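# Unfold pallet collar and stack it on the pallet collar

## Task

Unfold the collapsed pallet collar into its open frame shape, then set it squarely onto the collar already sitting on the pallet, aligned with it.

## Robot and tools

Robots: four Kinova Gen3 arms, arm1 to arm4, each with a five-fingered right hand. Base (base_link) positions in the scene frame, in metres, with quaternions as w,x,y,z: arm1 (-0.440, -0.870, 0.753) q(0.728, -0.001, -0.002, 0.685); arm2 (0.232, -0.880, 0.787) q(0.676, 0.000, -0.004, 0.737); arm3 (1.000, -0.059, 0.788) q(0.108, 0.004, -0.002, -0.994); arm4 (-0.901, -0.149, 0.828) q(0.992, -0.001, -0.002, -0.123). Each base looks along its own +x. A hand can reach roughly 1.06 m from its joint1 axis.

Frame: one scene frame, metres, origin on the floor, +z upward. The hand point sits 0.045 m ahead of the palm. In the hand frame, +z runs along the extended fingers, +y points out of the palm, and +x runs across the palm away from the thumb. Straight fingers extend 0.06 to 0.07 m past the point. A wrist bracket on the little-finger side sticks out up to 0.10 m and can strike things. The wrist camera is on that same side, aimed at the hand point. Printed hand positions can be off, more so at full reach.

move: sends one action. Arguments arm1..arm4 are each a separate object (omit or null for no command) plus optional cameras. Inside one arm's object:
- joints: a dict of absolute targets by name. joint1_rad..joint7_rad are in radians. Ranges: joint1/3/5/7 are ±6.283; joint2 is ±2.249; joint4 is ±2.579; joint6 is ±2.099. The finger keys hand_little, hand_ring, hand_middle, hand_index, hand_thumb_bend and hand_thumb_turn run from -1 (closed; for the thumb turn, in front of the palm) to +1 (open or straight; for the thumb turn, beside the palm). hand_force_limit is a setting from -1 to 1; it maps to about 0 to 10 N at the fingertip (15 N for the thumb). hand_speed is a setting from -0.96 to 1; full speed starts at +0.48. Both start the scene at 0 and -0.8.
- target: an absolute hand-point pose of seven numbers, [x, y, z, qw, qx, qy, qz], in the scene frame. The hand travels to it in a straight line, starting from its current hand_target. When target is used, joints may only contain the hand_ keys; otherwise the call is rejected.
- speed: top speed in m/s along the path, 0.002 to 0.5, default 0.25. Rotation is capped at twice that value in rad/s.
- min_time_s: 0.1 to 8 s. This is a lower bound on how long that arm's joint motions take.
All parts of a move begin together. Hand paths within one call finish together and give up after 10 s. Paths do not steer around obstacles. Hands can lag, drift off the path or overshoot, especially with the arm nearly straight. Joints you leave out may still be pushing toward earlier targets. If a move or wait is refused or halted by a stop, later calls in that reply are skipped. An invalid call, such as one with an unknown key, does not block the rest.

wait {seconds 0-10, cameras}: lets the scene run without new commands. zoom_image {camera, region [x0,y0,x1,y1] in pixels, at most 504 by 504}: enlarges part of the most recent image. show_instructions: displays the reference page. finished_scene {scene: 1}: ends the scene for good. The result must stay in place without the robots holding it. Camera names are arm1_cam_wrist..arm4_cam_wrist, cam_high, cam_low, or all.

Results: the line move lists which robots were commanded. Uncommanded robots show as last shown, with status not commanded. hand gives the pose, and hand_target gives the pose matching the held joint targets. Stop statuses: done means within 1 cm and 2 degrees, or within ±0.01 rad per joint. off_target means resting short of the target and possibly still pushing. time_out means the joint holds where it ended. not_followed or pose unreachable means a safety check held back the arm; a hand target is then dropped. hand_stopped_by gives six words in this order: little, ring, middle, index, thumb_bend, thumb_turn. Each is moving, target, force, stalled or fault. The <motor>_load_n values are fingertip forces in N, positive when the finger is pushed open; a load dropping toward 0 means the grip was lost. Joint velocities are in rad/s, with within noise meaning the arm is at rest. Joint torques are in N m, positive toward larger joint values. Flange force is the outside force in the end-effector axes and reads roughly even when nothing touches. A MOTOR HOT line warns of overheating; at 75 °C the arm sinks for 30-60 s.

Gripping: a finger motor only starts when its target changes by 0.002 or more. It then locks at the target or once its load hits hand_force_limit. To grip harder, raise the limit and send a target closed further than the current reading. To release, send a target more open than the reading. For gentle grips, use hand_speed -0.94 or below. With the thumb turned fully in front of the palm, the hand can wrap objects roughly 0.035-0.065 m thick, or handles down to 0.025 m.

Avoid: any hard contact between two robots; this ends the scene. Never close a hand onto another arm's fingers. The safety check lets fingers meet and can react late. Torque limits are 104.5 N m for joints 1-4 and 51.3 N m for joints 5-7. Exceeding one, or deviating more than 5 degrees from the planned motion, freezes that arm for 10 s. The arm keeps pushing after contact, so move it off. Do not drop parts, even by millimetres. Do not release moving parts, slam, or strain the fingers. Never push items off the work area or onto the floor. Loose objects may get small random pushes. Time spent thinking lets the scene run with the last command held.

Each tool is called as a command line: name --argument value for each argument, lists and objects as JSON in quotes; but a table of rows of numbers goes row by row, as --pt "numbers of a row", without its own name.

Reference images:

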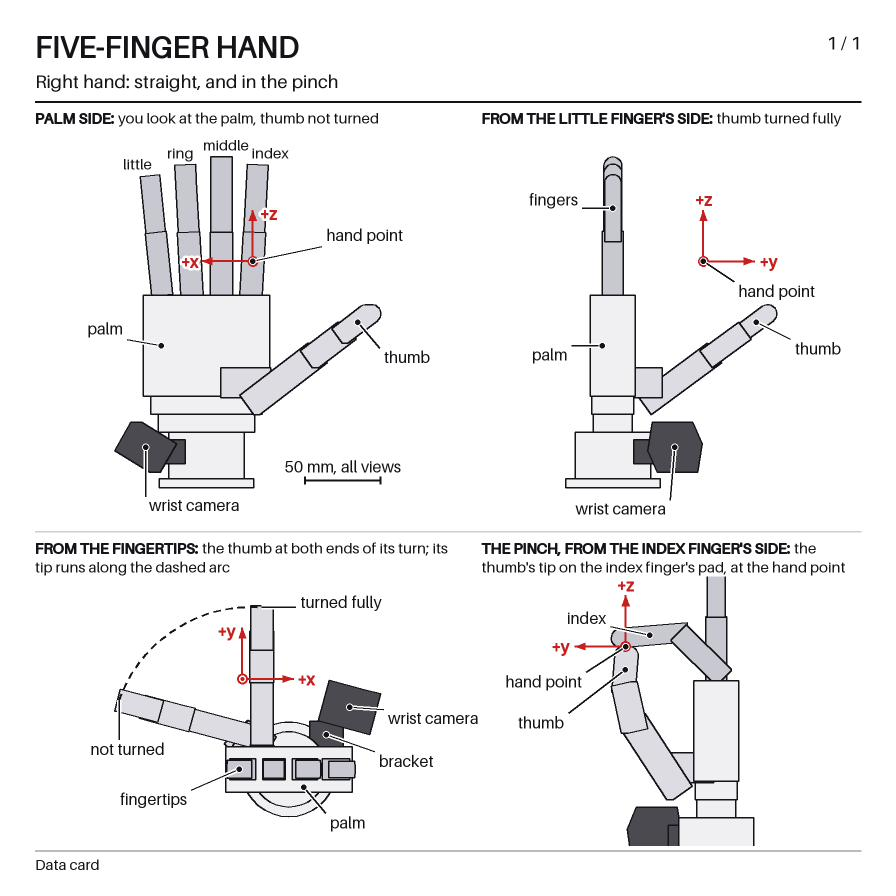

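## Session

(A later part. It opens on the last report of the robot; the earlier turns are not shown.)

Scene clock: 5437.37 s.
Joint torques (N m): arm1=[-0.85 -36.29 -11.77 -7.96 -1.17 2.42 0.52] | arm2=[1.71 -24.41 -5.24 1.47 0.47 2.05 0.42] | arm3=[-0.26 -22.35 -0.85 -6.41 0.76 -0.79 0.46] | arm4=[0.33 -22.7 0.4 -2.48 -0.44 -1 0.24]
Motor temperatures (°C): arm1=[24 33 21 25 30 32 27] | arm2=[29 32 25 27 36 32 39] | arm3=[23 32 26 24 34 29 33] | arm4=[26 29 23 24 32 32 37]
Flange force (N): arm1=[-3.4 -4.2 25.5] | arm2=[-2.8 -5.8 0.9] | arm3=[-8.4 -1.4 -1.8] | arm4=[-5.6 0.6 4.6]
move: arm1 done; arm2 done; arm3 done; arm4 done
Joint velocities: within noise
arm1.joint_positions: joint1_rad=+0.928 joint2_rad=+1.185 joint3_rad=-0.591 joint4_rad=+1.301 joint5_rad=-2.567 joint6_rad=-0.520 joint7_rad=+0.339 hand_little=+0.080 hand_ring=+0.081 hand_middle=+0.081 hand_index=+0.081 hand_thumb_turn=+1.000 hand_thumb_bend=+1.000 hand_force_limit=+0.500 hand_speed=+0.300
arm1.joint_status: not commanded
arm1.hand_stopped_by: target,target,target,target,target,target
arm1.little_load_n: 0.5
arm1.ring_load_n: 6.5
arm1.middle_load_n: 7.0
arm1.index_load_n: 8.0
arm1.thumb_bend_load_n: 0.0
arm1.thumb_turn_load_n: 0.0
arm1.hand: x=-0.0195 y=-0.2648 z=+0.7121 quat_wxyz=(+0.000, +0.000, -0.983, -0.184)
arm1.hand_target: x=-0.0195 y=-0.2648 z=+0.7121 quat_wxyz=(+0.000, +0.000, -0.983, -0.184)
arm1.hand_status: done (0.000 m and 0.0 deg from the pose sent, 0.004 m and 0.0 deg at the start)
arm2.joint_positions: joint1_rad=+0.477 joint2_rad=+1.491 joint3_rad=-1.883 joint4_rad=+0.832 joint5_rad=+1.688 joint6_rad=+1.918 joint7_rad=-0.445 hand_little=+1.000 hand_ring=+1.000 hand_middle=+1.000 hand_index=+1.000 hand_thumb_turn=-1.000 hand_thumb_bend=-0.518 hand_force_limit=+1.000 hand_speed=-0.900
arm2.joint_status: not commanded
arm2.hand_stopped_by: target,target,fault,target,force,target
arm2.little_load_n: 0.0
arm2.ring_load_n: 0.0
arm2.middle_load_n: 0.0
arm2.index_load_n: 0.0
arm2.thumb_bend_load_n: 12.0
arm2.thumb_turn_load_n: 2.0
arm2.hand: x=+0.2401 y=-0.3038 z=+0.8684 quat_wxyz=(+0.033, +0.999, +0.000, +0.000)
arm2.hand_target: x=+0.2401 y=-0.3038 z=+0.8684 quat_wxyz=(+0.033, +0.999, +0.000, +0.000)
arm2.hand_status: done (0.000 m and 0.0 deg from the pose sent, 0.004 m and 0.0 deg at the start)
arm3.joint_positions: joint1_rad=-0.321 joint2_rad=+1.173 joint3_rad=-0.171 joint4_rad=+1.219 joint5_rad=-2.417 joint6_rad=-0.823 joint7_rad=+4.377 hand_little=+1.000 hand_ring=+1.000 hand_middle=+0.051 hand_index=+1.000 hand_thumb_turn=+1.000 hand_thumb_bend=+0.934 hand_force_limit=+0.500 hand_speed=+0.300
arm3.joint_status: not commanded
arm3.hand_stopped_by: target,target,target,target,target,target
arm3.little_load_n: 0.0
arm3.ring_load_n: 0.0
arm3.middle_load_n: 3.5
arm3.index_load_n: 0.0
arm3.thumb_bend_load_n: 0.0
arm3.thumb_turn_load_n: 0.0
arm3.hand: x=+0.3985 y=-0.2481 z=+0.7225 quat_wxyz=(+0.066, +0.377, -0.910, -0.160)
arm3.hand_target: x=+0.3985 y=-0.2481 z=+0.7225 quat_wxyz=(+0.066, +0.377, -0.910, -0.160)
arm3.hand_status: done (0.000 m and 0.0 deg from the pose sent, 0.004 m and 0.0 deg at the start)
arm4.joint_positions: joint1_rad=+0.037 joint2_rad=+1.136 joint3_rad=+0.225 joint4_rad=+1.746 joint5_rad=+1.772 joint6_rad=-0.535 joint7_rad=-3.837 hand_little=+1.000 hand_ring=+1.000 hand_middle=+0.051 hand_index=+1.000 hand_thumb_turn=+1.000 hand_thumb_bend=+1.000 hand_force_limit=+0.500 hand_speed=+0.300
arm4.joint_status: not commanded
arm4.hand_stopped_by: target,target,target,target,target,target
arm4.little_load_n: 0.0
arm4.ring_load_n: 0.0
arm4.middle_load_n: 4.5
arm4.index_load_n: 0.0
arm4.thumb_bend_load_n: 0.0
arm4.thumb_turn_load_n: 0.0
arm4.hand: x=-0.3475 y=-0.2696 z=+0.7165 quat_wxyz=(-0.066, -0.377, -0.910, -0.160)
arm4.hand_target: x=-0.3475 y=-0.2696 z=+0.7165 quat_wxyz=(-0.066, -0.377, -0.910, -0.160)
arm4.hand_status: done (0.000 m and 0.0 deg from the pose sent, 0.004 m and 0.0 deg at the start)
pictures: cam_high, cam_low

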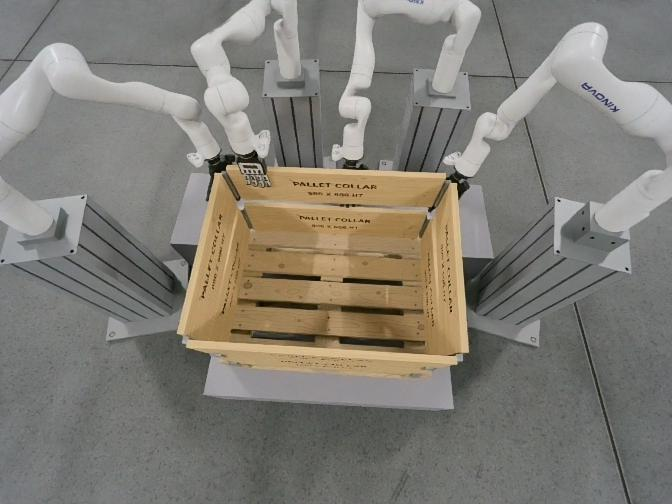

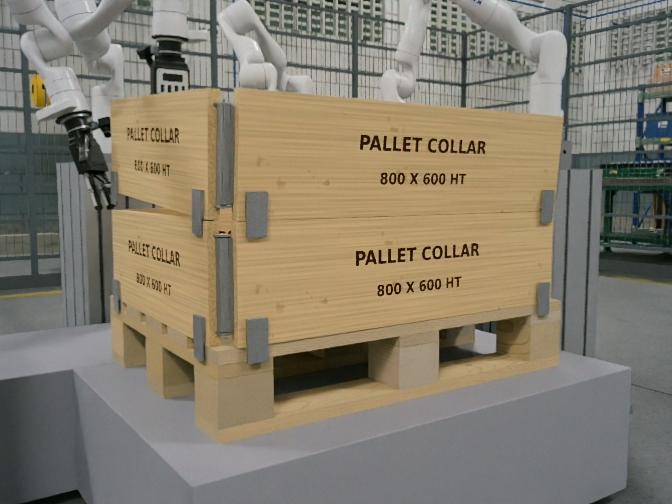

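move --arm1 '{"target": [-0.0195, -0.2668, 0.7071, 0.0001, 0.0004, 0.9824, 0.1887], "speed": 0.01}' --arm2 '{"target": [0.2401, -0.3076, 0.8632, 0.0284, 0.9996, -0.0005, 0], "speed": 0.01}' --arm3 '{"target": [0.3985, -0.2500, 0.7185, -0.0664, -0.3769, 0.9099, 0.1604], "speed": 0.01}' --arm4 '{"target": [-0.3475, -0.2715, 0.7115, 0.0664, 0.3769, 0.9099, 0.1604], "speed": 0.01}' --cameras '["cam_low", "cam_high", "arm1_cam_wrist"]'

zoom_image --camera "cam_low" --region '[95, 160, 135, 220]'

zoom_image --camera "cam_low" --region '[190, 180, 290, 250]'

zoom_image --camera "arm1_cam_wrist" --region '[210, 40, 360, 420]'

Scene clock: 5456.43 s.
Joint torques (N m): arm1=[-1.51 -36.05 -12.41 -7.17 -1.22 2.39 0.65] | arm2=[2.02 -23.28 -4.92 1.57 0.35 2.74 0.44] | arm3=[0.2 -22.52 -0.38 -5.96 0.72 -1.33 0.35] | arm4=[0.5 -22.8 0.72 -2.33 -0.43 -0.97 0.22]
Motor temperatures (°C): arm1=[24 33 21 25 30 32 27] | arm2=[29 32 26 27 36 32 39] | arm3=[23 32 26 24 34 29 33] | arm4=[26 29 23 24 32 32 37]
Flange force (N): arm1=[-4.6 -4.3 26.1] | arm2=[-3.2 -7.9 -0.1] | arm3=[-7.1 -1.7 -1.0] | arm4=[-5.4 0.8 5.3]
move: arm1 done; arm2 done; arm3 done; arm4 done
Joint velocities: within noise
arm1.joint_positions: joint1_rad=+0.934 joint2_rad=+1.192 joint3_rad=-0.588 joint4_rad=+1.313 joint5_rad=-2.561 joint6_rad=-0.495 joint7_rad=+0.340 hand_little=+0.080 hand_ring=+0.081 hand_middle=+0.081 hand_index=+0.081 hand_thumb_turn=+1.000 hand_thumb_bend=+1.000 hand_force_limit=+0.500 hand_speed=+0.300
arm1.joint_status: not commanded
arm1.hand_stopped_by: target,target,target,target,target,target
arm1.little_load_n: 1.0
arm1.ring_load_n: 6.5
arm1.middle_load_n: 7.0
arm1.index_load_n: 8.0
arm1.thumb_bend_load_n: 0.0
arm1.thumb_turn_load_n: 0.0
arm1.hand: x=-0.0195 y=-0.2668 z=+0.7071 quat_wxyz=(+0.000, +0.000, -0.982, -0.189)
arm1.hand_target: x=-0.0195 y=-0.2668 z=+0.7071 quat_wxyz=(+0.000, +0.000, -0.982, -0.189)
arm1.hand_status: done (0.000 m and 0.0 deg from the pose sent, 0.005 m and 0.5 deg at the start)
arm2.joint_positions: joint1_rad=+0.496 joint2_rad=+1.503 joint3_rad=-1.886 joint4_rad=+0.879 joint5_rad=+1.688 joint6_rad=+1.910 joint7_rad=-0.471 hand_little=+1.000 hand_ring=+1.000 hand_middle=+1.000 hand_index=+1.000 hand_thumb_turn=-1.000 hand_thumb_bend=-0.518 hand_force_limit=+1.000 hand_speed=-0.900
arm2.joint_status: not commanded
arm2.hand_stopped_by: target,target,fault,target,force,target
arm2.little_load_n: 0.0
arm2.ring_load_n: 0.0
arm2.middle_load_n: 0.0
arm2.index_load_n: 0.0
arm2.thumb_bend_load_n: 12.0
arm2.thumb_turn_load_n: 2.0
arm2.hand: x=+0.2401 y=-0.3076 z=+0.8632 quat_wxyz=(+0.028, +1.000, +0.000, +0.000)
arm2.hand_target: x=+0.2401 y=-0.3076 z=+0.8632 quat_wxyz=(+0.028, +1.000, -0.001, +0.000)
arm2.hand_status: done (0.000 m and 0.0 deg from the pose sent, 0.006 m and 0.5 deg at the start)
arm3.joint_positions: joint1_rad=-0.324 joint2_rad=+1.182 joint3_rad=-0.170 joint4_rad=+1.211 joint5_rad=-2.416 joint6_rad=-0.822 joint7_rad=+4.374 hand_little=+1.000 hand_ring=+1.000 hand_middle=+0.051 hand_index=+1.000 hand_thumb_turn=+1.000 hand_thumb_bend=+0.934 hand_force_limit=+0.500 hand_speed=+0.300
arm3.joint_status: not commanded
arm3.hand_stopped_by: target,target,target,target,target,target
arm3.little_load_n: 0.0
arm3.ring_load_n: 0.0
arm3.middle_load_n: 5.0
arm3.index_load_n: 0.0
arm3.thumb_bend_load_n: -0.5
arm3.thumb_turn_load_n: 0.0
arm3.hand: x=+0.3985 y=-0.2500 z=+0.7185 quat_wxyz=(+0.066, +0.377, -0.910, -0.160)
arm3.hand_target: x=+0.3985 y=-0.2500 z=+0.7185 quat_wxyz=(+0.066, +0.377, -0.910, -0.160)
arm3.hand_status: done (0.000 m and 0.0 deg from the pose sent, 0.004 m and 0.0 deg at the start)
arm4.joint_positions: joint1_rad=+0.043 joint2_rad=+1.147 joint3_rad=+0.222 joint4_rad=+1.738 joint5_rad=+1.767 joint6_rad=-0.533 joint7_rad=-3.828 hand_little=+1.000 hand_ring=+1.000 hand_middle=+0.051 hand_index=+1.000 hand_thumb_turn=+1.000 hand_thumb_bend=+1.000 hand_force_limit=+0.500 hand_speed=+0.300
arm4.joint_status: not commanded
arm4.hand_stopped_by: target,target,target,target,target,target
arm4.little_load_n: 0.0
arm4.ring_load_n: 0.0
arm4.middle_load_n: 5.0
arm4.index_load_n: 0.0
arm4.thumb_bend_load_n: 0.0
arm4.thumb_turn_load_n: 0.0
arm4.hand: x=-0.3475 y=-0.2715 z=+0.7115 quat_wxyz=(-0.066, -0.377, -0.910, -0.160)
arm4.hand_target: x=-0.3475 y=-0.2715 z=+0.7115 quat_wxyz=(-0.066, -0.377, -0.910, -0.160)
arm4.hand_status: done (0.000 m and 0.0 deg from the pose sent, 0.005 m and 0.0 deg at the start)
pictures: arm1_cam_wrist, cam_high, cam_low

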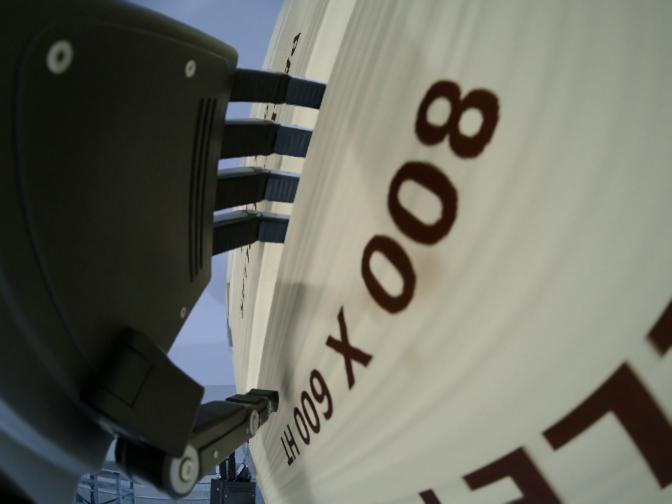

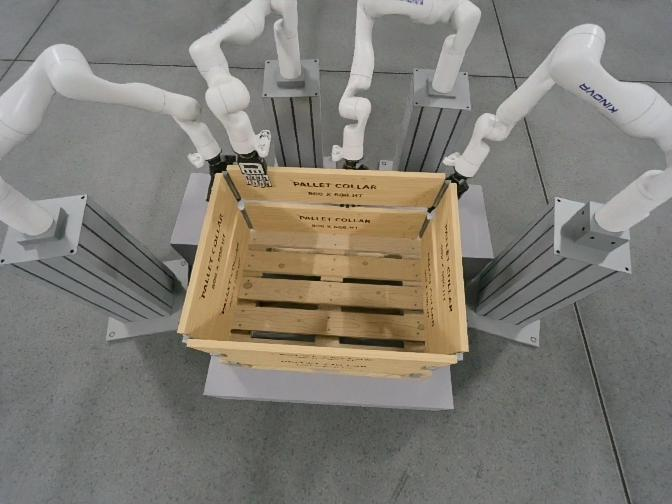

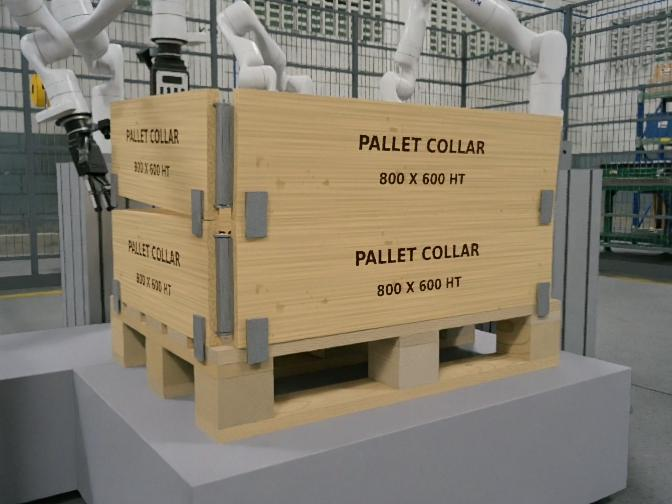

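Scaled by 8.400.

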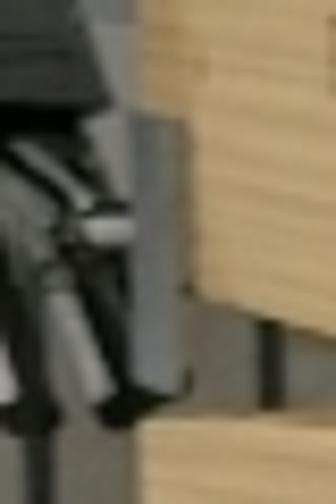

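Scaled by 5.040.

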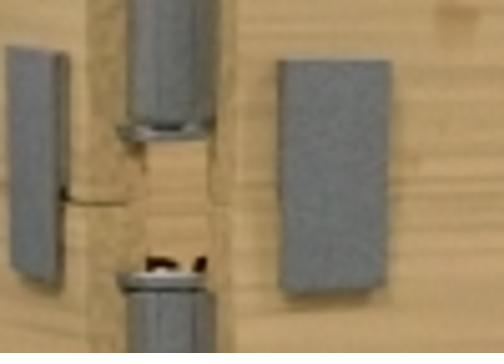

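Scaled by 1.326 from the camera's image (finer frame: 960x720).

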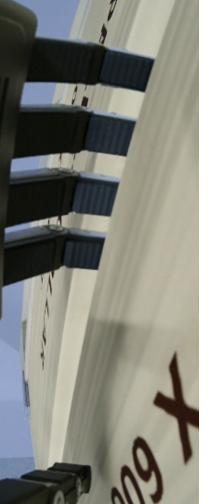

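move --arm1 '{"target": [-0.0195, -0.2677, 0.7021, 0.0001, 0.0004, 0.9814, 0.1930], "speed": 0.01}' --arm2 '{"target": [0.2401, -0.3099, 0.8580, 0.0240, 0.9997, -0.0005, 0], "speed": 0.01}' --arm3 '{"target": [0.3985, -0.2508, 0.7135, -0.0664, -0.3769, 0.9099, 0.1604], "speed": 0.01}' --arm4 '{"target": [-0.3475, -0.2723, 0.7065, 0.0664, 0.3769, 0.9099, 0.1604], "speed": 0.01}' --cameras '["cam_low", "cam_high", "arm3_cam_wrist", "arm4_cam_wrist"]'

zoom_image --camera "cam_low" --region '[95, 160, 135, 220]'

zoom_image --camera "arm3_cam_wrist" --region '[250, 180, 370, 350]'

zoom_image --camera "arm4_cam_wrist" --region '[240, 180, 400, 390]'

Scene clock: 5468.03 s.
Joint torques (N m): arm1=[-1.63 -35.66 -12.52 -6.97 -1.17 2.5 0.58] | arm2=[2.08 -23.79 -5.35 1.51 0.34 2.54 0.42] | arm3=[0.27 -22.25 -0.36 -5.72 0.67 -1.37 0.35] | arm4=[0.53 -22.71 0.61 -2.21 -0.4 -0.89 0.22]
Motor temperatures (°C): arm1=[24 33 21 25 30 32 27] | arm2=[29 32 26 27 36 32 39] | arm3=[23 32 26 24 34 29 33] | arm4=[26 29 23 24 32 32 37]
Flange force (N): arm1=[-4.5 -4.7 25.4] | arm2=[-3.3 -7.2 1.0] | arm3=[-6.8 -1.6 -1.4] | arm4=[-5.8 1.0 4.9]
move: arm1 done; arm2 done; arm3 done; arm4 done
Joint velocities: within noise
arm1.joint_positions: joint1_rad=+0.939 joint2_rad=+1.201 joint3_rad=-0.586 joint4_rad=+1.322 joint5_rad=-2.557 joint6_rad=-0.473 joint7_rad=+0.340 hand_little=+0.080 hand_ring=+0.081 hand_middle=+0.081 hand_index=+0.081 hand_thumb_turn=+1.000 hand_thumb_bend=+1.000 hand_force_limit=+0.500 hand_speed=+0.300
arm1.joint_status: not commanded
arm1.hand_stopped_by: target,target,target,target,target,target
arm1.little_load_n: 1.0
arm1.ring_load_n: 6.5
arm1.middle_load_n: 7.0
arm1.index_load_n: 8.0
arm1.thumb_bend_load_n: 0.0
arm1.thumb_turn_load_n: 0.0
arm1.hand: x=-0.0195 y=-0.2677 z=+0.7021 quat_wxyz=(+0.000, +0.000, -0.981, -0.193)
arm1.hand_target: x=-0.0195 y=-0.2677 z=+0.7021 quat_wxyz=(+0.000, +0.000, -0.981, -0.193)
arm1.hand_status: done (0.000 m and 0.0 deg from the pose sent, 0.005 m and 0.5 deg at the start)
arm2.joint_positions: joint1_rad=+0.510 joint2_rad=+1.513 joint3_rad=-1.887 joint4_rad=+0.915 joint5_rad=+1.690 joint6_rad=+1.901 joint7_rad=-0.490 hand_little=+1.000 hand_ring=+1.000 hand_middle=+1.000 hand_index=+1.000 hand_thumb_turn=-1.000 hand_thumb_bend=-0.518 hand_force_limit=+1.000 hand_speed=-0.900
arm2.joint_status: not commanded
arm2.hand_stopped_by: target,target,fault,target,force,target
arm2.little_load_n: 0.0
arm2.ring_load_n: 0.0
arm2.middle_load_n: 0.0
arm2.index_load_n: 0.0
arm2.thumb_bend_load_n: 12.0
arm2.thumb_turn_load_n: 2.0
arm2.hand: x=+0.2401 y=-0.3099 z=+0.8580 quat_wxyz=(+0.024, +1.000, +0.000, +0.000)
arm2.hand_target: x=+0.2401 y=-0.3099 z=+0.8580 quat_wxyz=(+0.024, +1.000, +0.000, +0.000)
arm2.hand_status: done (0.000 m and 0.0 deg from the pose sent, 0.006 m and 0.5 deg at the start)
arm3.joint_positions: joint1_rad=-0.326 joint2_rad=+1.192 joint3_rad=-0.168 joint4_rad=+1.206 joint5_rad=-2.414 joint6_rad=-0.817 joint7_rad=+4.371 hand_little=+1.000 hand_ring=+1.000 hand_middle=+0.051 hand_index=+1.000 hand_thumb_turn=+1.000 hand_thumb_bend=+0.934 hand_force_limit=+0.500 hand_speed=+0.300
arm3.joint_status: not commanded
arm3.hand_stopped_by: target,target,target,target,target,target
arm3.little_load_n: 0.0
arm3.ring_load_n: 0.0
arm3.middle_load_n: 4.5
arm3.index_load_n: 0.0
arm3.thumb_bend_load_n: 0.0
arm3.thumb_turn_load_n: 0.0
arm3.hand: x=+0.3985 y=-0.2508 z=+0.7135 quat_wxyz=(+0.066, +0.377, -0.910, -0.160)
arm3.hand_target: x=+0.3985 y=-0.2508 z=+0.7135 quat_wxyz=(+0.066, +0.377, -0.910, -0.160)
arm3.hand_status: done (0.000 m and 0.0 deg from the pose sent, 0.005 m and 0.0 deg at the start)
arm4.joint_positions: joint1_rad=+0.048 joint2_rad=+1.158 joint3_rad=+0.217 joint4_rad=+1.732 joint5_rad=+1.760 joint6_rad=-0.528 joint7_rad=-3.818 hand_little=+1.000 hand_ring=+1.000 hand_middle=+0.051 hand_index=+1.000 hand_thumb_turn=+1.000 hand_thumb_bend=+1.000 hand_force_limit=+0.500 hand_speed=+0.300
arm4.joint_status: not commanded
arm4.hand_stopped_by: target,target,target,target,target,target
arm4.little_load_n: 0.5
arm4.ring_load_n: 0.0
arm4.middle_load_n: 5.0
arm4.index_load_n: 0.0
arm4.thumb_bend_load_n: 0.0
arm4.thumb_turn_load_n: 0.0
arm4.hand: x=-0.3475 y=-0.2723 z=+0.7065 quat_wxyz=(-0.066, -0.377, -0.910, -0.160)
arm4.hand_target: x=-0.3475 y=-0.2723 z=+0.7065 quat_wxyz=(-0.066, -0.377, -0.910, -0.160)
arm4.hand_status: done (0.000 m and 0.0 deg from the pose sent, 0.005 m and 0.0 deg at the start)
pictures: arm3_cam_wrist, arm4_cam_wrist, cam_high, cam_low

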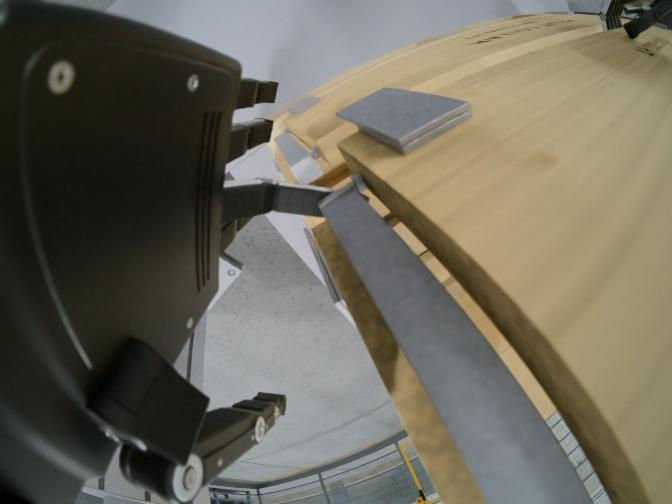

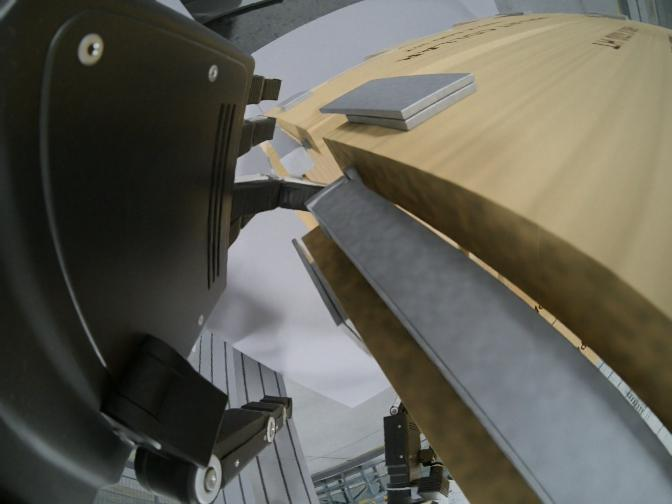

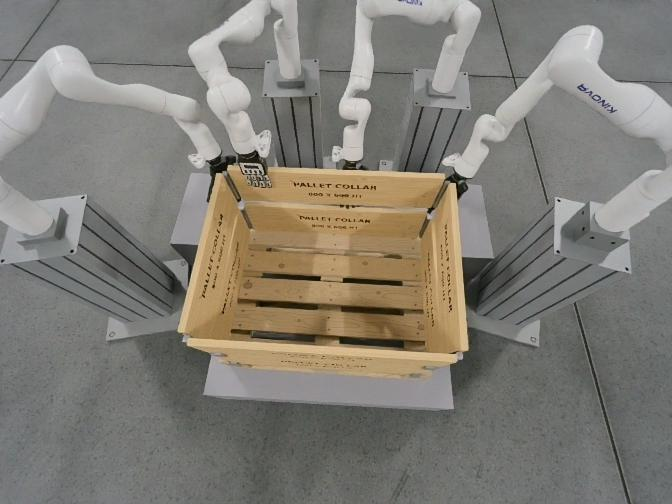

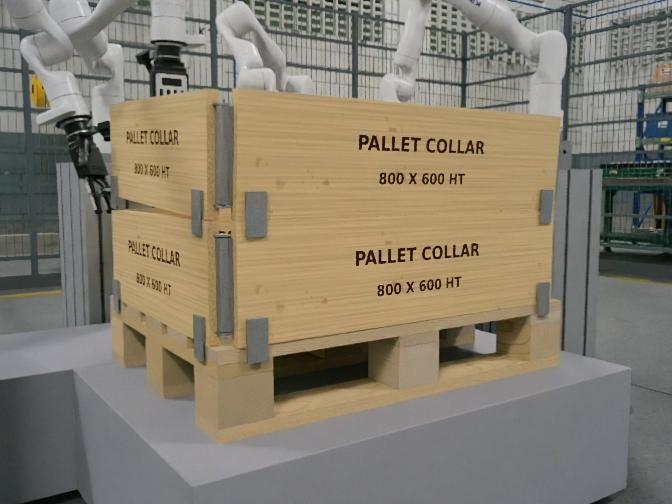

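Scaled by 8.400.

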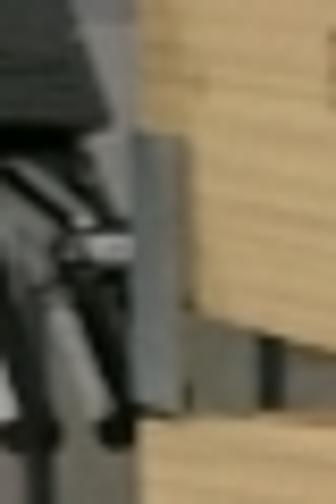

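Scaled by 2.965 from the camera's image (finer frame: 960x720).

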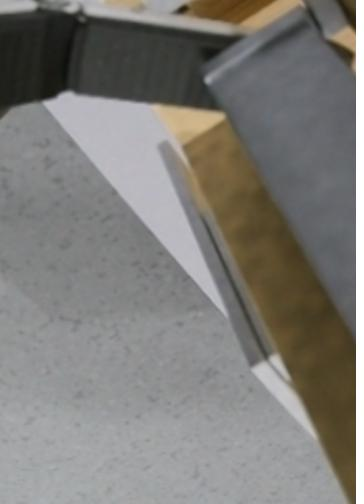

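Scaled by 2.400 from the camera's image (finer frame: 960x720).

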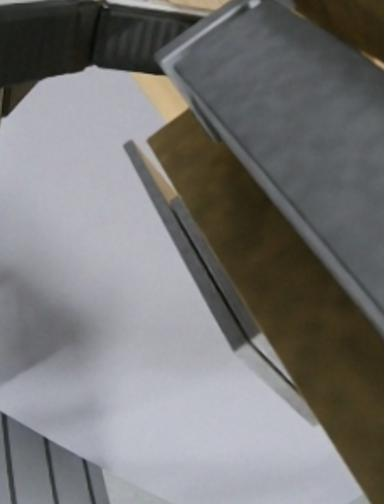

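move --arm1 '{"target": [-0.0195, -0.2686, 0.6971, 0.0001, 0.0004, 0.9805, 0.1973], "speed": 0.01}' --arm2 '{"target": [0.2401, -0.3122, 0.8528, 0.0197, 0.9998, -0.0005, 0], "speed": 0.01}' --arm3 '{"target": [0.3985, -0.2516, 0.7085, -0.0664, -0.3769, 0.9099, 0.1604], "speed": 0.01}' --arm4 '{"target": [-0.3475, -0.2731, 0.7015, 0.0664, 0.3769, 0.9099, 0.1604], "speed": 0.01}' --cameras '["cam_low", "cam_high", "arm3_cam_wrist", "arm4_cam_wrist", "arm1_cam_wrist"]'

zoom_image --camera "cam_low" --region '[95, 160, 135, 220]'

zoom_image --camera "arm3_cam_wrist" --region '[250, 130, 410, 350]'

zoom_image --camera "arm4_cam_wrist" --region '[240, 130, 400, 350]'

Scene clock: 5479.10 s.
Joint torques (N m): arm1=[-1.73 -35.35 -12.66 -6.86 -1.14 2.69 0.63] | arm2=[2.33 -24.17 -5.7 1.46 0.38 2.65 0.44] | arm3=[0.2 -22.17 -0.41 -5.96 0.75 -1.14 0.39] | arm4=[0.56 -22.7 0.67 -2.18 -0.38 -0.88 0.27]
Motor temperatures (°C): arm1=[24 33 21 25 30 32 27] | arm2=[29 32 26 27 36 32 39] | arm3=[23 32 26 24 34 29 33] | arm4=[26 29 23 24 32 32 37]
Flange force (N): arm1=[-4.1 -5.2 24.7] | arm2=[-3.8 -7.2 2.1] | arm3=[-7.7 -1.6 -2.1] | arm4=[-5.8 1.1 4.9]
move: arm1 done; arm2 done; arm3 done; arm4 done
Joint velocities: within noise
arm1.joint_positions: joint1_rad=+0.943 joint2_rad=+1.210 joint3_rad=-0.583 joint4_rad=+1.329 joint5_rad=-2.552 joint6_rad=-0.451 joint7_rad=+0.342 hand_little=+0.080 hand_ring=+0.081 hand_middle=+0.081 hand_index=+0.081 hand_thumb_turn=+1.000 hand_thumb_bend=+1.000 hand_force_limit=+0.500 hand_speed=+0.300
arm1.joint_status: not commanded
arm1.hand_stopped_by: target,target,target,target,target,target
arm1.little_load_n: 1.0
arm1.ring_load_n: 6.5
arm1.middle_load_n: 7.0
arm1.index_load_n: 8.0
arm1.thumb_bend_load_n: 0.0
arm1.thumb_turn_load_n: -0.5
arm1.hand: x=-0.0195 y=-0.2686 z=+0.6971 quat_wxyz=(+0.000, +0.000, -0.980, -0.197)
arm1.hand_target: x=-0.0195 y=-0.2686 z=+0.6971 quat_wxyz=(+0.000, +0.000, -0.980, -0.197)
arm1.hand_status: done (0.000 m and 0.0 deg from the pose sent, 0.005 m and 0.5 deg at the start)
arm2.joint_positions: joint1_rad=+0.523 joint2_rad=+1.524 joint3_rad=-1.888 joint4_rad=+0.950 joint5_rad=+1.693 joint6_rad=+1.893 joint7_rad=-0.509 hand_little=+1.000 hand_ring=+1.000 hand_middle=+1.000 hand_index=+1.000 hand_thumb_turn=-1.000 hand_thumb_bend=-0.518 hand_force_limit=+1.000 hand_speed=-0.900
arm2.joint_status: not commanded
arm2.hand_stopped_by: target,target,fault,target,force,target
arm2.little_load_n: 0.0
arm2.ring_load_n: 0.0
arm2.middle_load_n: 0.0
arm2.index_load_n: 0.0
arm2.thumb_bend_load_n: 12.0
arm2.thumb_turn_load_n: 2.0
arm2.hand: x=+0.2401 y=-0.3122 z=+0.8528 quat_wxyz=(+0.020, +1.000, -0.001, +0.000)
arm2.hand_target: x=+0.2401 y=-0.3122 z=+0.8528 quat_wxyz=(+0.020, +1.000, -0.001, +0.000)
arm2.hand_status: done (0.000 m and 0.0 deg from the pose sent, 0.006 m and 0.5 deg at the start)
arm3.joint_positions: joint1_rad=-0.328 joint2_rad=+1.203 joint3_rad=-0.166 joint4_rad=+1.201 joint5_rad=-2.413 joint6_rad=-0.813 joint7_rad=+4.367 hand_little=+1.000 hand_ring=+1.000 hand_middle=+0.051 hand_index=+1.000 hand_thumb_turn=+1.000 hand_thumb_bend=+0.934 hand_force_limit=+0.500 hand_speed=+0.300
arm3.joint_status: not commanded
arm3.hand_stopped_by: target,target,target,target,target,target
arm3.little_load_n: 0.0
arm3.ring_load_n: 0.0
arm3.middle_load_n: 4.0
arm3.index_load_n: 0.0
arm3.thumb_bend_load_n: 0.0
arm3.thumb_turn_load_n: 0.0
arm3.hand: x=+0.3985 y=-0.2516 z=+0.7085 quat_wxyz=(+0.066, +0.377, -0.910, -0.160)
arm3.hand_target: x=+0.3985 y=-0.2516 z=+0.7085 quat_wxyz=(+0.066, +0.377, -0.910, -0.160)
arm3.hand_status: done (0.000 m and 0.0 deg from the pose sent, 0.005 m and 0.0 deg at the start)
arm4.joint_positions: joint1_rad=+0.052 joint2_rad=+1.170 joint3_rad=+0.212 joint4_rad=+1.726 joint5_rad=+1.753 joint6_rad=-0.524 joint7_rad=-3.808 hand_little=+1.000 hand_ring=+1.000 hand_middle=+0.051 hand_index=+1.000 hand_thumb_turn=+1.000 hand_thumb_bend=+1.000 hand_force_limit=+0.500 hand_speed=+0.300
arm4.joint_status: not commanded
arm4.hand_stopped_by: target,target,target,target,target,target
arm4.little_load_n: -0.5
arm4.ring_load_n: 0.0
arm4.middle_load_n: 5.0
arm4.index_load_n: 0.0
arm4.thumb_bend_load_n: -0.5
arm4.thumb_turn_load_n: 0.0
arm4.hand: x=-0.3475 y=-0.2731 z=+0.7015 quat_wxyz=(-0.066, -0.377, -0.910, -0.160)
arm4.hand_target: x=-0.3475 y=-0.2731 z=+0.7015 quat_wxyz=(-0.066, -0.377, -0.910, -0.160)
arm4.hand_status: done (0.000 m and 0.0 deg from the pose sent, 0.005 m and 0.0 deg at the start)
pictures: arm1_cam_wrist, arm3_cam_wrist, arm4_cam_wrist, cam_high, cam_low

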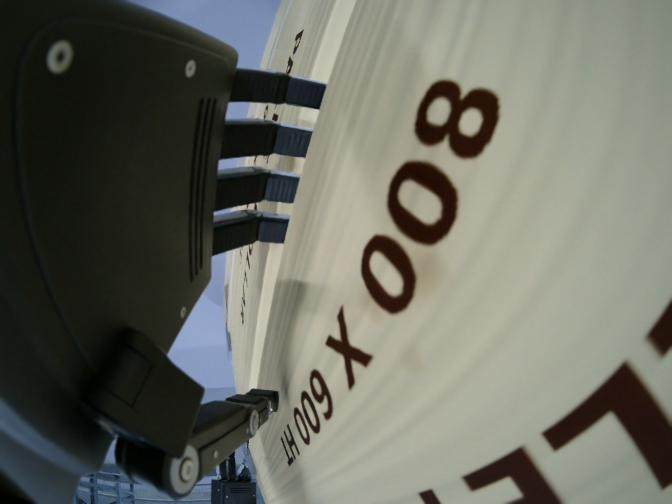

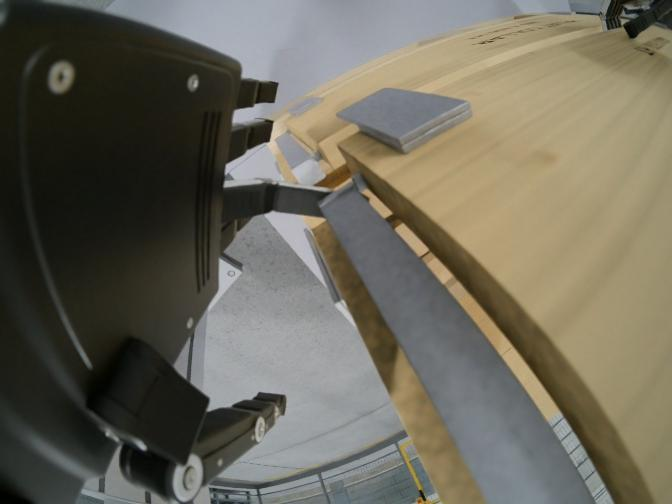

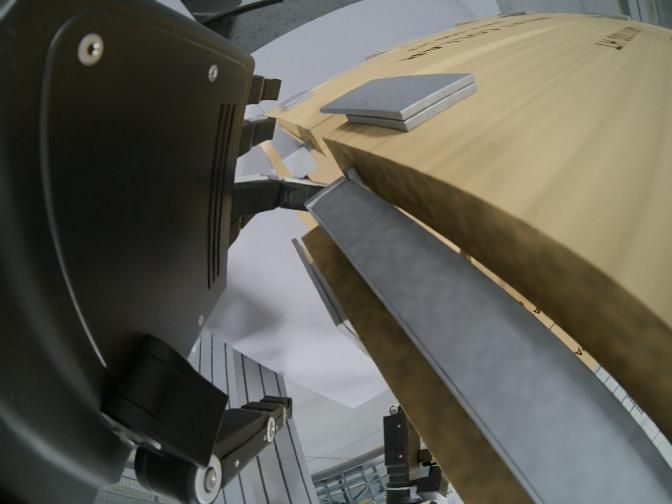

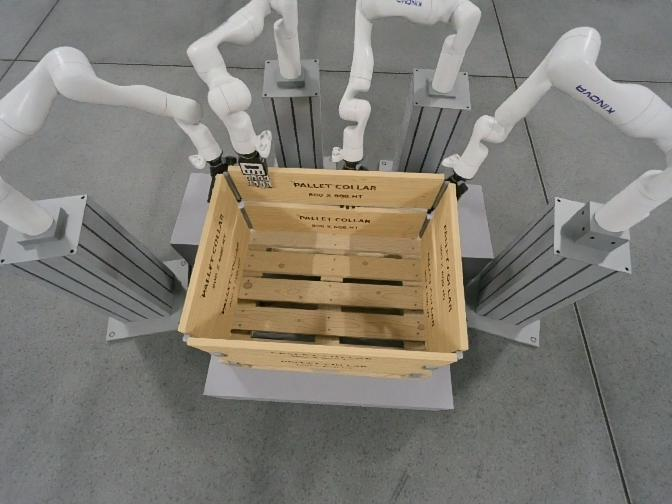

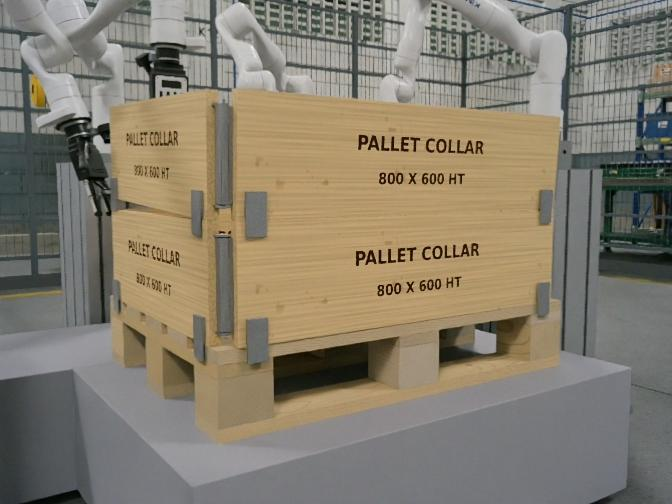

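Scaled by 8.400.

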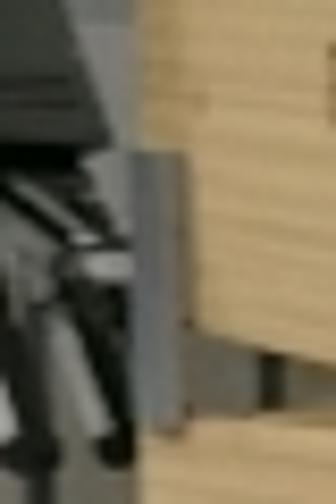

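Scaled by 2.291 from the camera's image (finer frame: 960x720).

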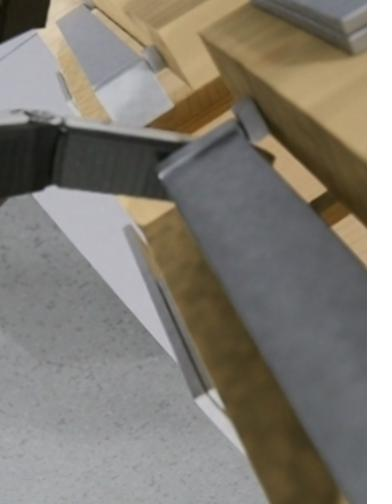

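Scaled by 2.291 from the camera's image (finer frame: 960x720).

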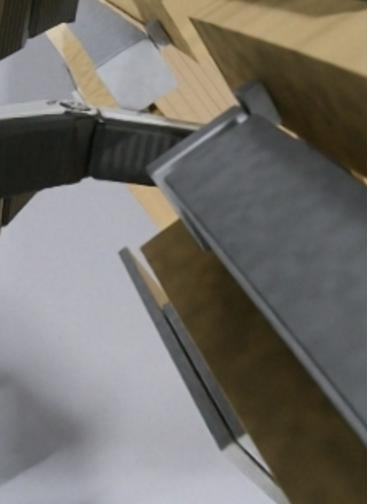

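move --arm1 '{"target": [-0.0195, -0.2695, 0.6921, 0.0001, 0.0004, 0.9796, 0.2016], "speed": 0.01}' --arm2 '{"target": [0.2401, -0.3145, 0.8476, 0.0154, 0.9999, -0.0005, 0], "speed": 0.01}' --arm3 '{"target": [0.3985, -0.2524, 0.7040, -0.0664, -0.3769, 0.9099, 0.1604], "speed": 0.01}' --arm4 '{"target": [-0.3475, -0.2739, 0.6965, 0.0664, 0.3769, 0.9099, 0.1604], "speed": 0.01}' --cameras '["cam_low", "cam_high", "arm1_cam_wrist"]'

zoom_image --camera "cam_low" --region '[95, 160, 135, 220]'

zoom_image --camera "arm1_cam_wrist" --region '[200, 20, 350, 270]'

zoom_image --camera "cam_high" --region '[205, 160, 275, 230]'

zoom_image --camera "cam_high" --region '[400, 165, 470, 235]'

Scene clock: 5490.17 s.
Joint torques (N m): arm1=[-2.16 -34.96 -12.76 -7.09 -1.17 3.11 0.57] | arm2=[2.09 -24.21 -6.04 1.47 0.47 2.38 0.44] | arm3=[0.29 -22.48 -0.31 -5.9 0.74 -1.27 0.38] | arm4=[0.21 -22.5 0.25 -1.93 -0.33 -1.09 0.26]
Motor temperatures (°C): arm1=[24 33 21 25 30 32 27] | arm2=[29 31 26 27 36 32 39] | arm3=[23 32 26 24 34 29 33] | arm4=[26 29 23 24 32 32 37]
Flange force (N): arm1=[-3.9 -6.6 22.7] | arm2=[-3.5 -6.2 2.3] | arm3=[-7.3 -1.8 -1.6] | arm4=[-6.3 0.7 4.6]
move: arm1 done; arm2 done; arm3 done; arm4 done
Joint velocities: within noise
arm1.joint_positions: joint1_rad=+0.948 joint2_rad=+1.219 joint3_rad=-0.581 joint4_rad=+1.336 joint5_rad=-2.547 joint6_rad=-0.429 joint7_rad=+0.343 hand_little=+0.080 hand_ring=+0.081 hand_middle=+0.081 hand_index=+0.081 hand_thumb_turn=+1.000 hand_thumb_bend=+1.000 hand_force_limit=+0.500 hand_speed=+0.300
arm1.joint_status: not commanded
arm1.hand_stopped_by: target,target,target,target,target,target
arm1.little_load_n: 0.5
arm1.ring_load_n: 6.0
arm1.middle_load_n: 6.5
arm1.index_load_n: 7.5
arm1.thumb_bend_load_n: 0.0
arm1.thumb_turn_load_n: 0.0
arm1.hand: x=-0.0195 y=-0.2695 z=+0.6921 quat_wxyz=(+0.000, +0.000, -0.979, -0.202)
arm1.hand_target: x=-0.0195 y=-0.2695 z=+0.6921 quat_wxyz=(+0.000, +0.000, -0.979, -0.202)
arm1.hand_status: done (0.000 m and 0.0 deg from the pose sent, 0.005 m and 0.5 deg at the start)
arm2.joint_positions: joint1_rad=+0.537 joint2_rad=+1.534 joint3_rad=-1.888 joint4_rad=+0.983 joint5_rad=+1.696 joint6_rad=+1.884 joint7_rad=-0.526 hand_little=+1.000 hand_ring=+1.000 hand_middle=+1.000 hand_index=+1.000 hand_thumb_turn=-1.000 hand_thumb_bend=-0.518 hand_force_limit=+1.000 hand_speed=-0.900
arm2.joint_status: not commanded
arm2.hand_stopped_by: target,target,fault,target,force,target
arm2.little_load_n: 0.0
arm2.ring_load_n: 0.0
arm2.middle_load_n: -0.5
arm2.index_load_n: 0.5
arm2.thumb_bend_load_n: 12.0
arm2.thumb_turn_load_n: 2.0
arm2.hand: x=+0.2401 y=-0.3145 z=+0.8476 quat_wxyz=(+0.015, +1.000, -0.001, +0.000)
arm2.hand_target: x=+0.2401 y=-0.3145 z=+0.8476 quat_wxyz=(+0.015, +1.000, -0.001, +0.000)
arm2.hand_status: done (0.000 m and 0.0 deg from the pose sent, 0.006 m and 0.5 deg at the start)
arm3.joint_positions: joint1_rad=-0.330 joint2_rad=+1.212 joint3_rad=-0.165 joint4_rad=+1.196 joint5_rad=-2.411 joint6_rad=-0.810 joint7_rad=+4.364 hand_little=+1.000 hand_ring=+1.000 hand_middle=+0.051 hand_index=+1.000 hand_thumb_turn=+1.000 hand_thumb_bend=+0.934 hand_force_limit=+0.500 hand_speed=+0.300
arm3.joint_status: not commanded
arm3.hand_stopped_by: target,target,target,target,target,target
arm3.little_load_n: 0.0
arm3.ring_load_n: 0.0
arm3.middle_load_n: 4.5
arm3.index_load_n: 0.0
arm3.thumb_bend_load_n: 0.0
arm3.thumb_turn_load_n: 0.0
arm3.hand: x=+0.3985 y=-0.2524 z=+0.7040 quat_wxyz=(+0.066, +0.377, -0.910, -0.160)
arm3.hand_target: x=+0.3985 y=-0.2524 z=+0.7040 quat_wxyz=(+0.066, +0.377, -0.910, -0.160)
arm3.hand_status: done (0.000 m and 0.0 deg from the pose sent, 0.005 m and 0.0 deg at the start)
arm4.joint_positions: joint1_rad=+0.057 joint2_rad=+1.181 joint3_rad=+0.207 joint4_rad=+1.719 joint5_rad=+1.746 joint6_rad=-0.520 joint7_rad=-3.799 hand_little=+1.000 hand_ring=+1.000 hand_middle=+0.051 hand_index=+1.000 hand_thumb_turn=+1.000 hand_thumb_bend=+1.000 hand_force_limit=+0.500 hand_speed=+0.300
arm4.joint_status: not commanded
arm4.hand_stopped_by: target,target,target,target,target,target
arm4.little_load_n: 0.0
arm4.ring_load_n: 0.0
arm4.middle_load_n: 4.5
arm4.index_load_n: 0.0
arm4.thumb_bend_load_n: 0.0
arm4.thumb_turn_load_n: 0.0
arm4.hand: x=-0.3475 y=-0.2739 z=+0.6965 quat_wxyz=(-0.066, -0.377, -0.910, -0.160)
arm4.hand_target: x=-0.3475 y=-0.2739 z=+0.6965 quat_wxyz=(-0.066, -0.377, -0.910, -0.160)
arm4.hand_status: done (0.000 m and 0.0 deg from the pose sent, 0.005 m and 0.0 deg at the start)
pictures: arm1_cam_wrist, cam_high, cam_low

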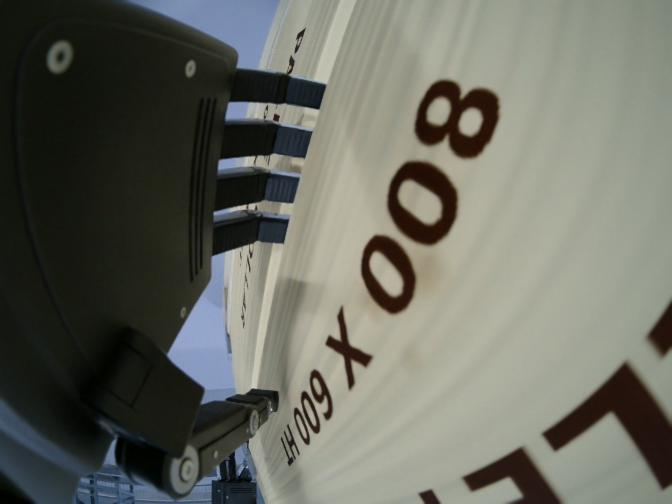

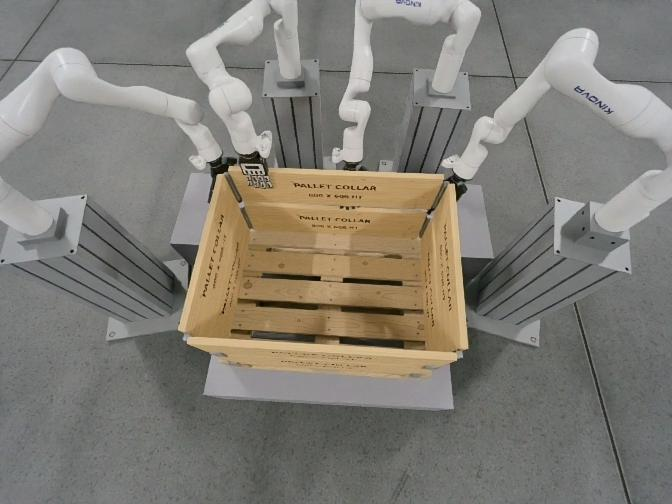

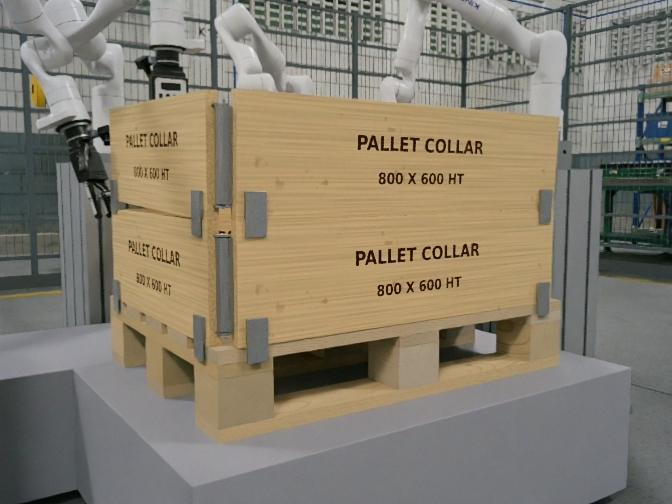

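Scaled by 8.400.

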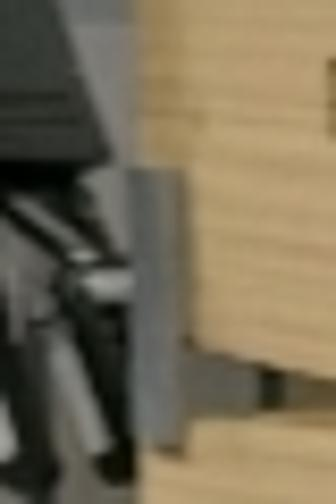

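Scaled by 2.016 from the camera's image (finer frame: 960x720).

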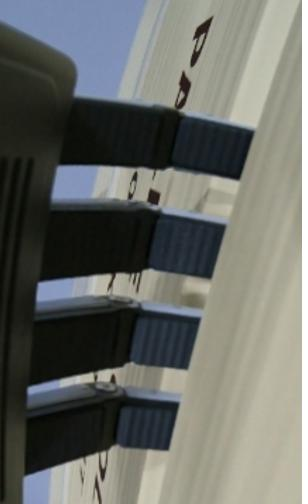

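Scaled by 7.200.

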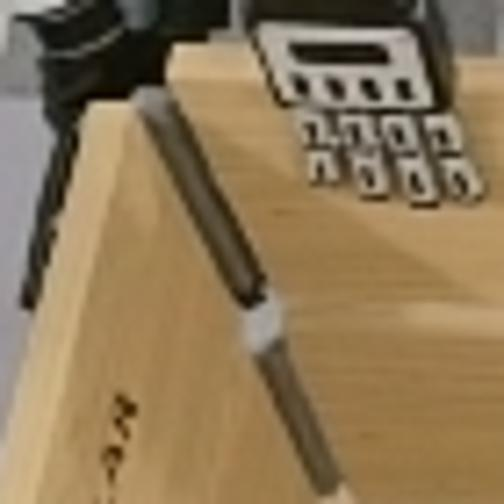

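Scaled by 7.200.

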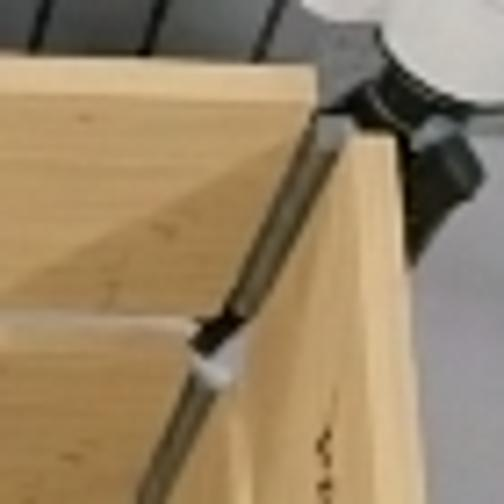

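zoom_image --camera "cam_high" --region '[235, 190, 335, 230]'

zoom_image --camera "cam_high" --region '[335, 190, 445, 230]'

Scaled by 5.040.

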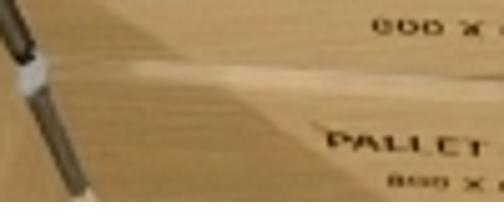

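Scaled by 4.582.

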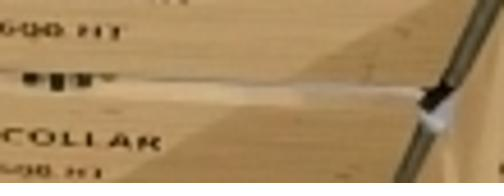

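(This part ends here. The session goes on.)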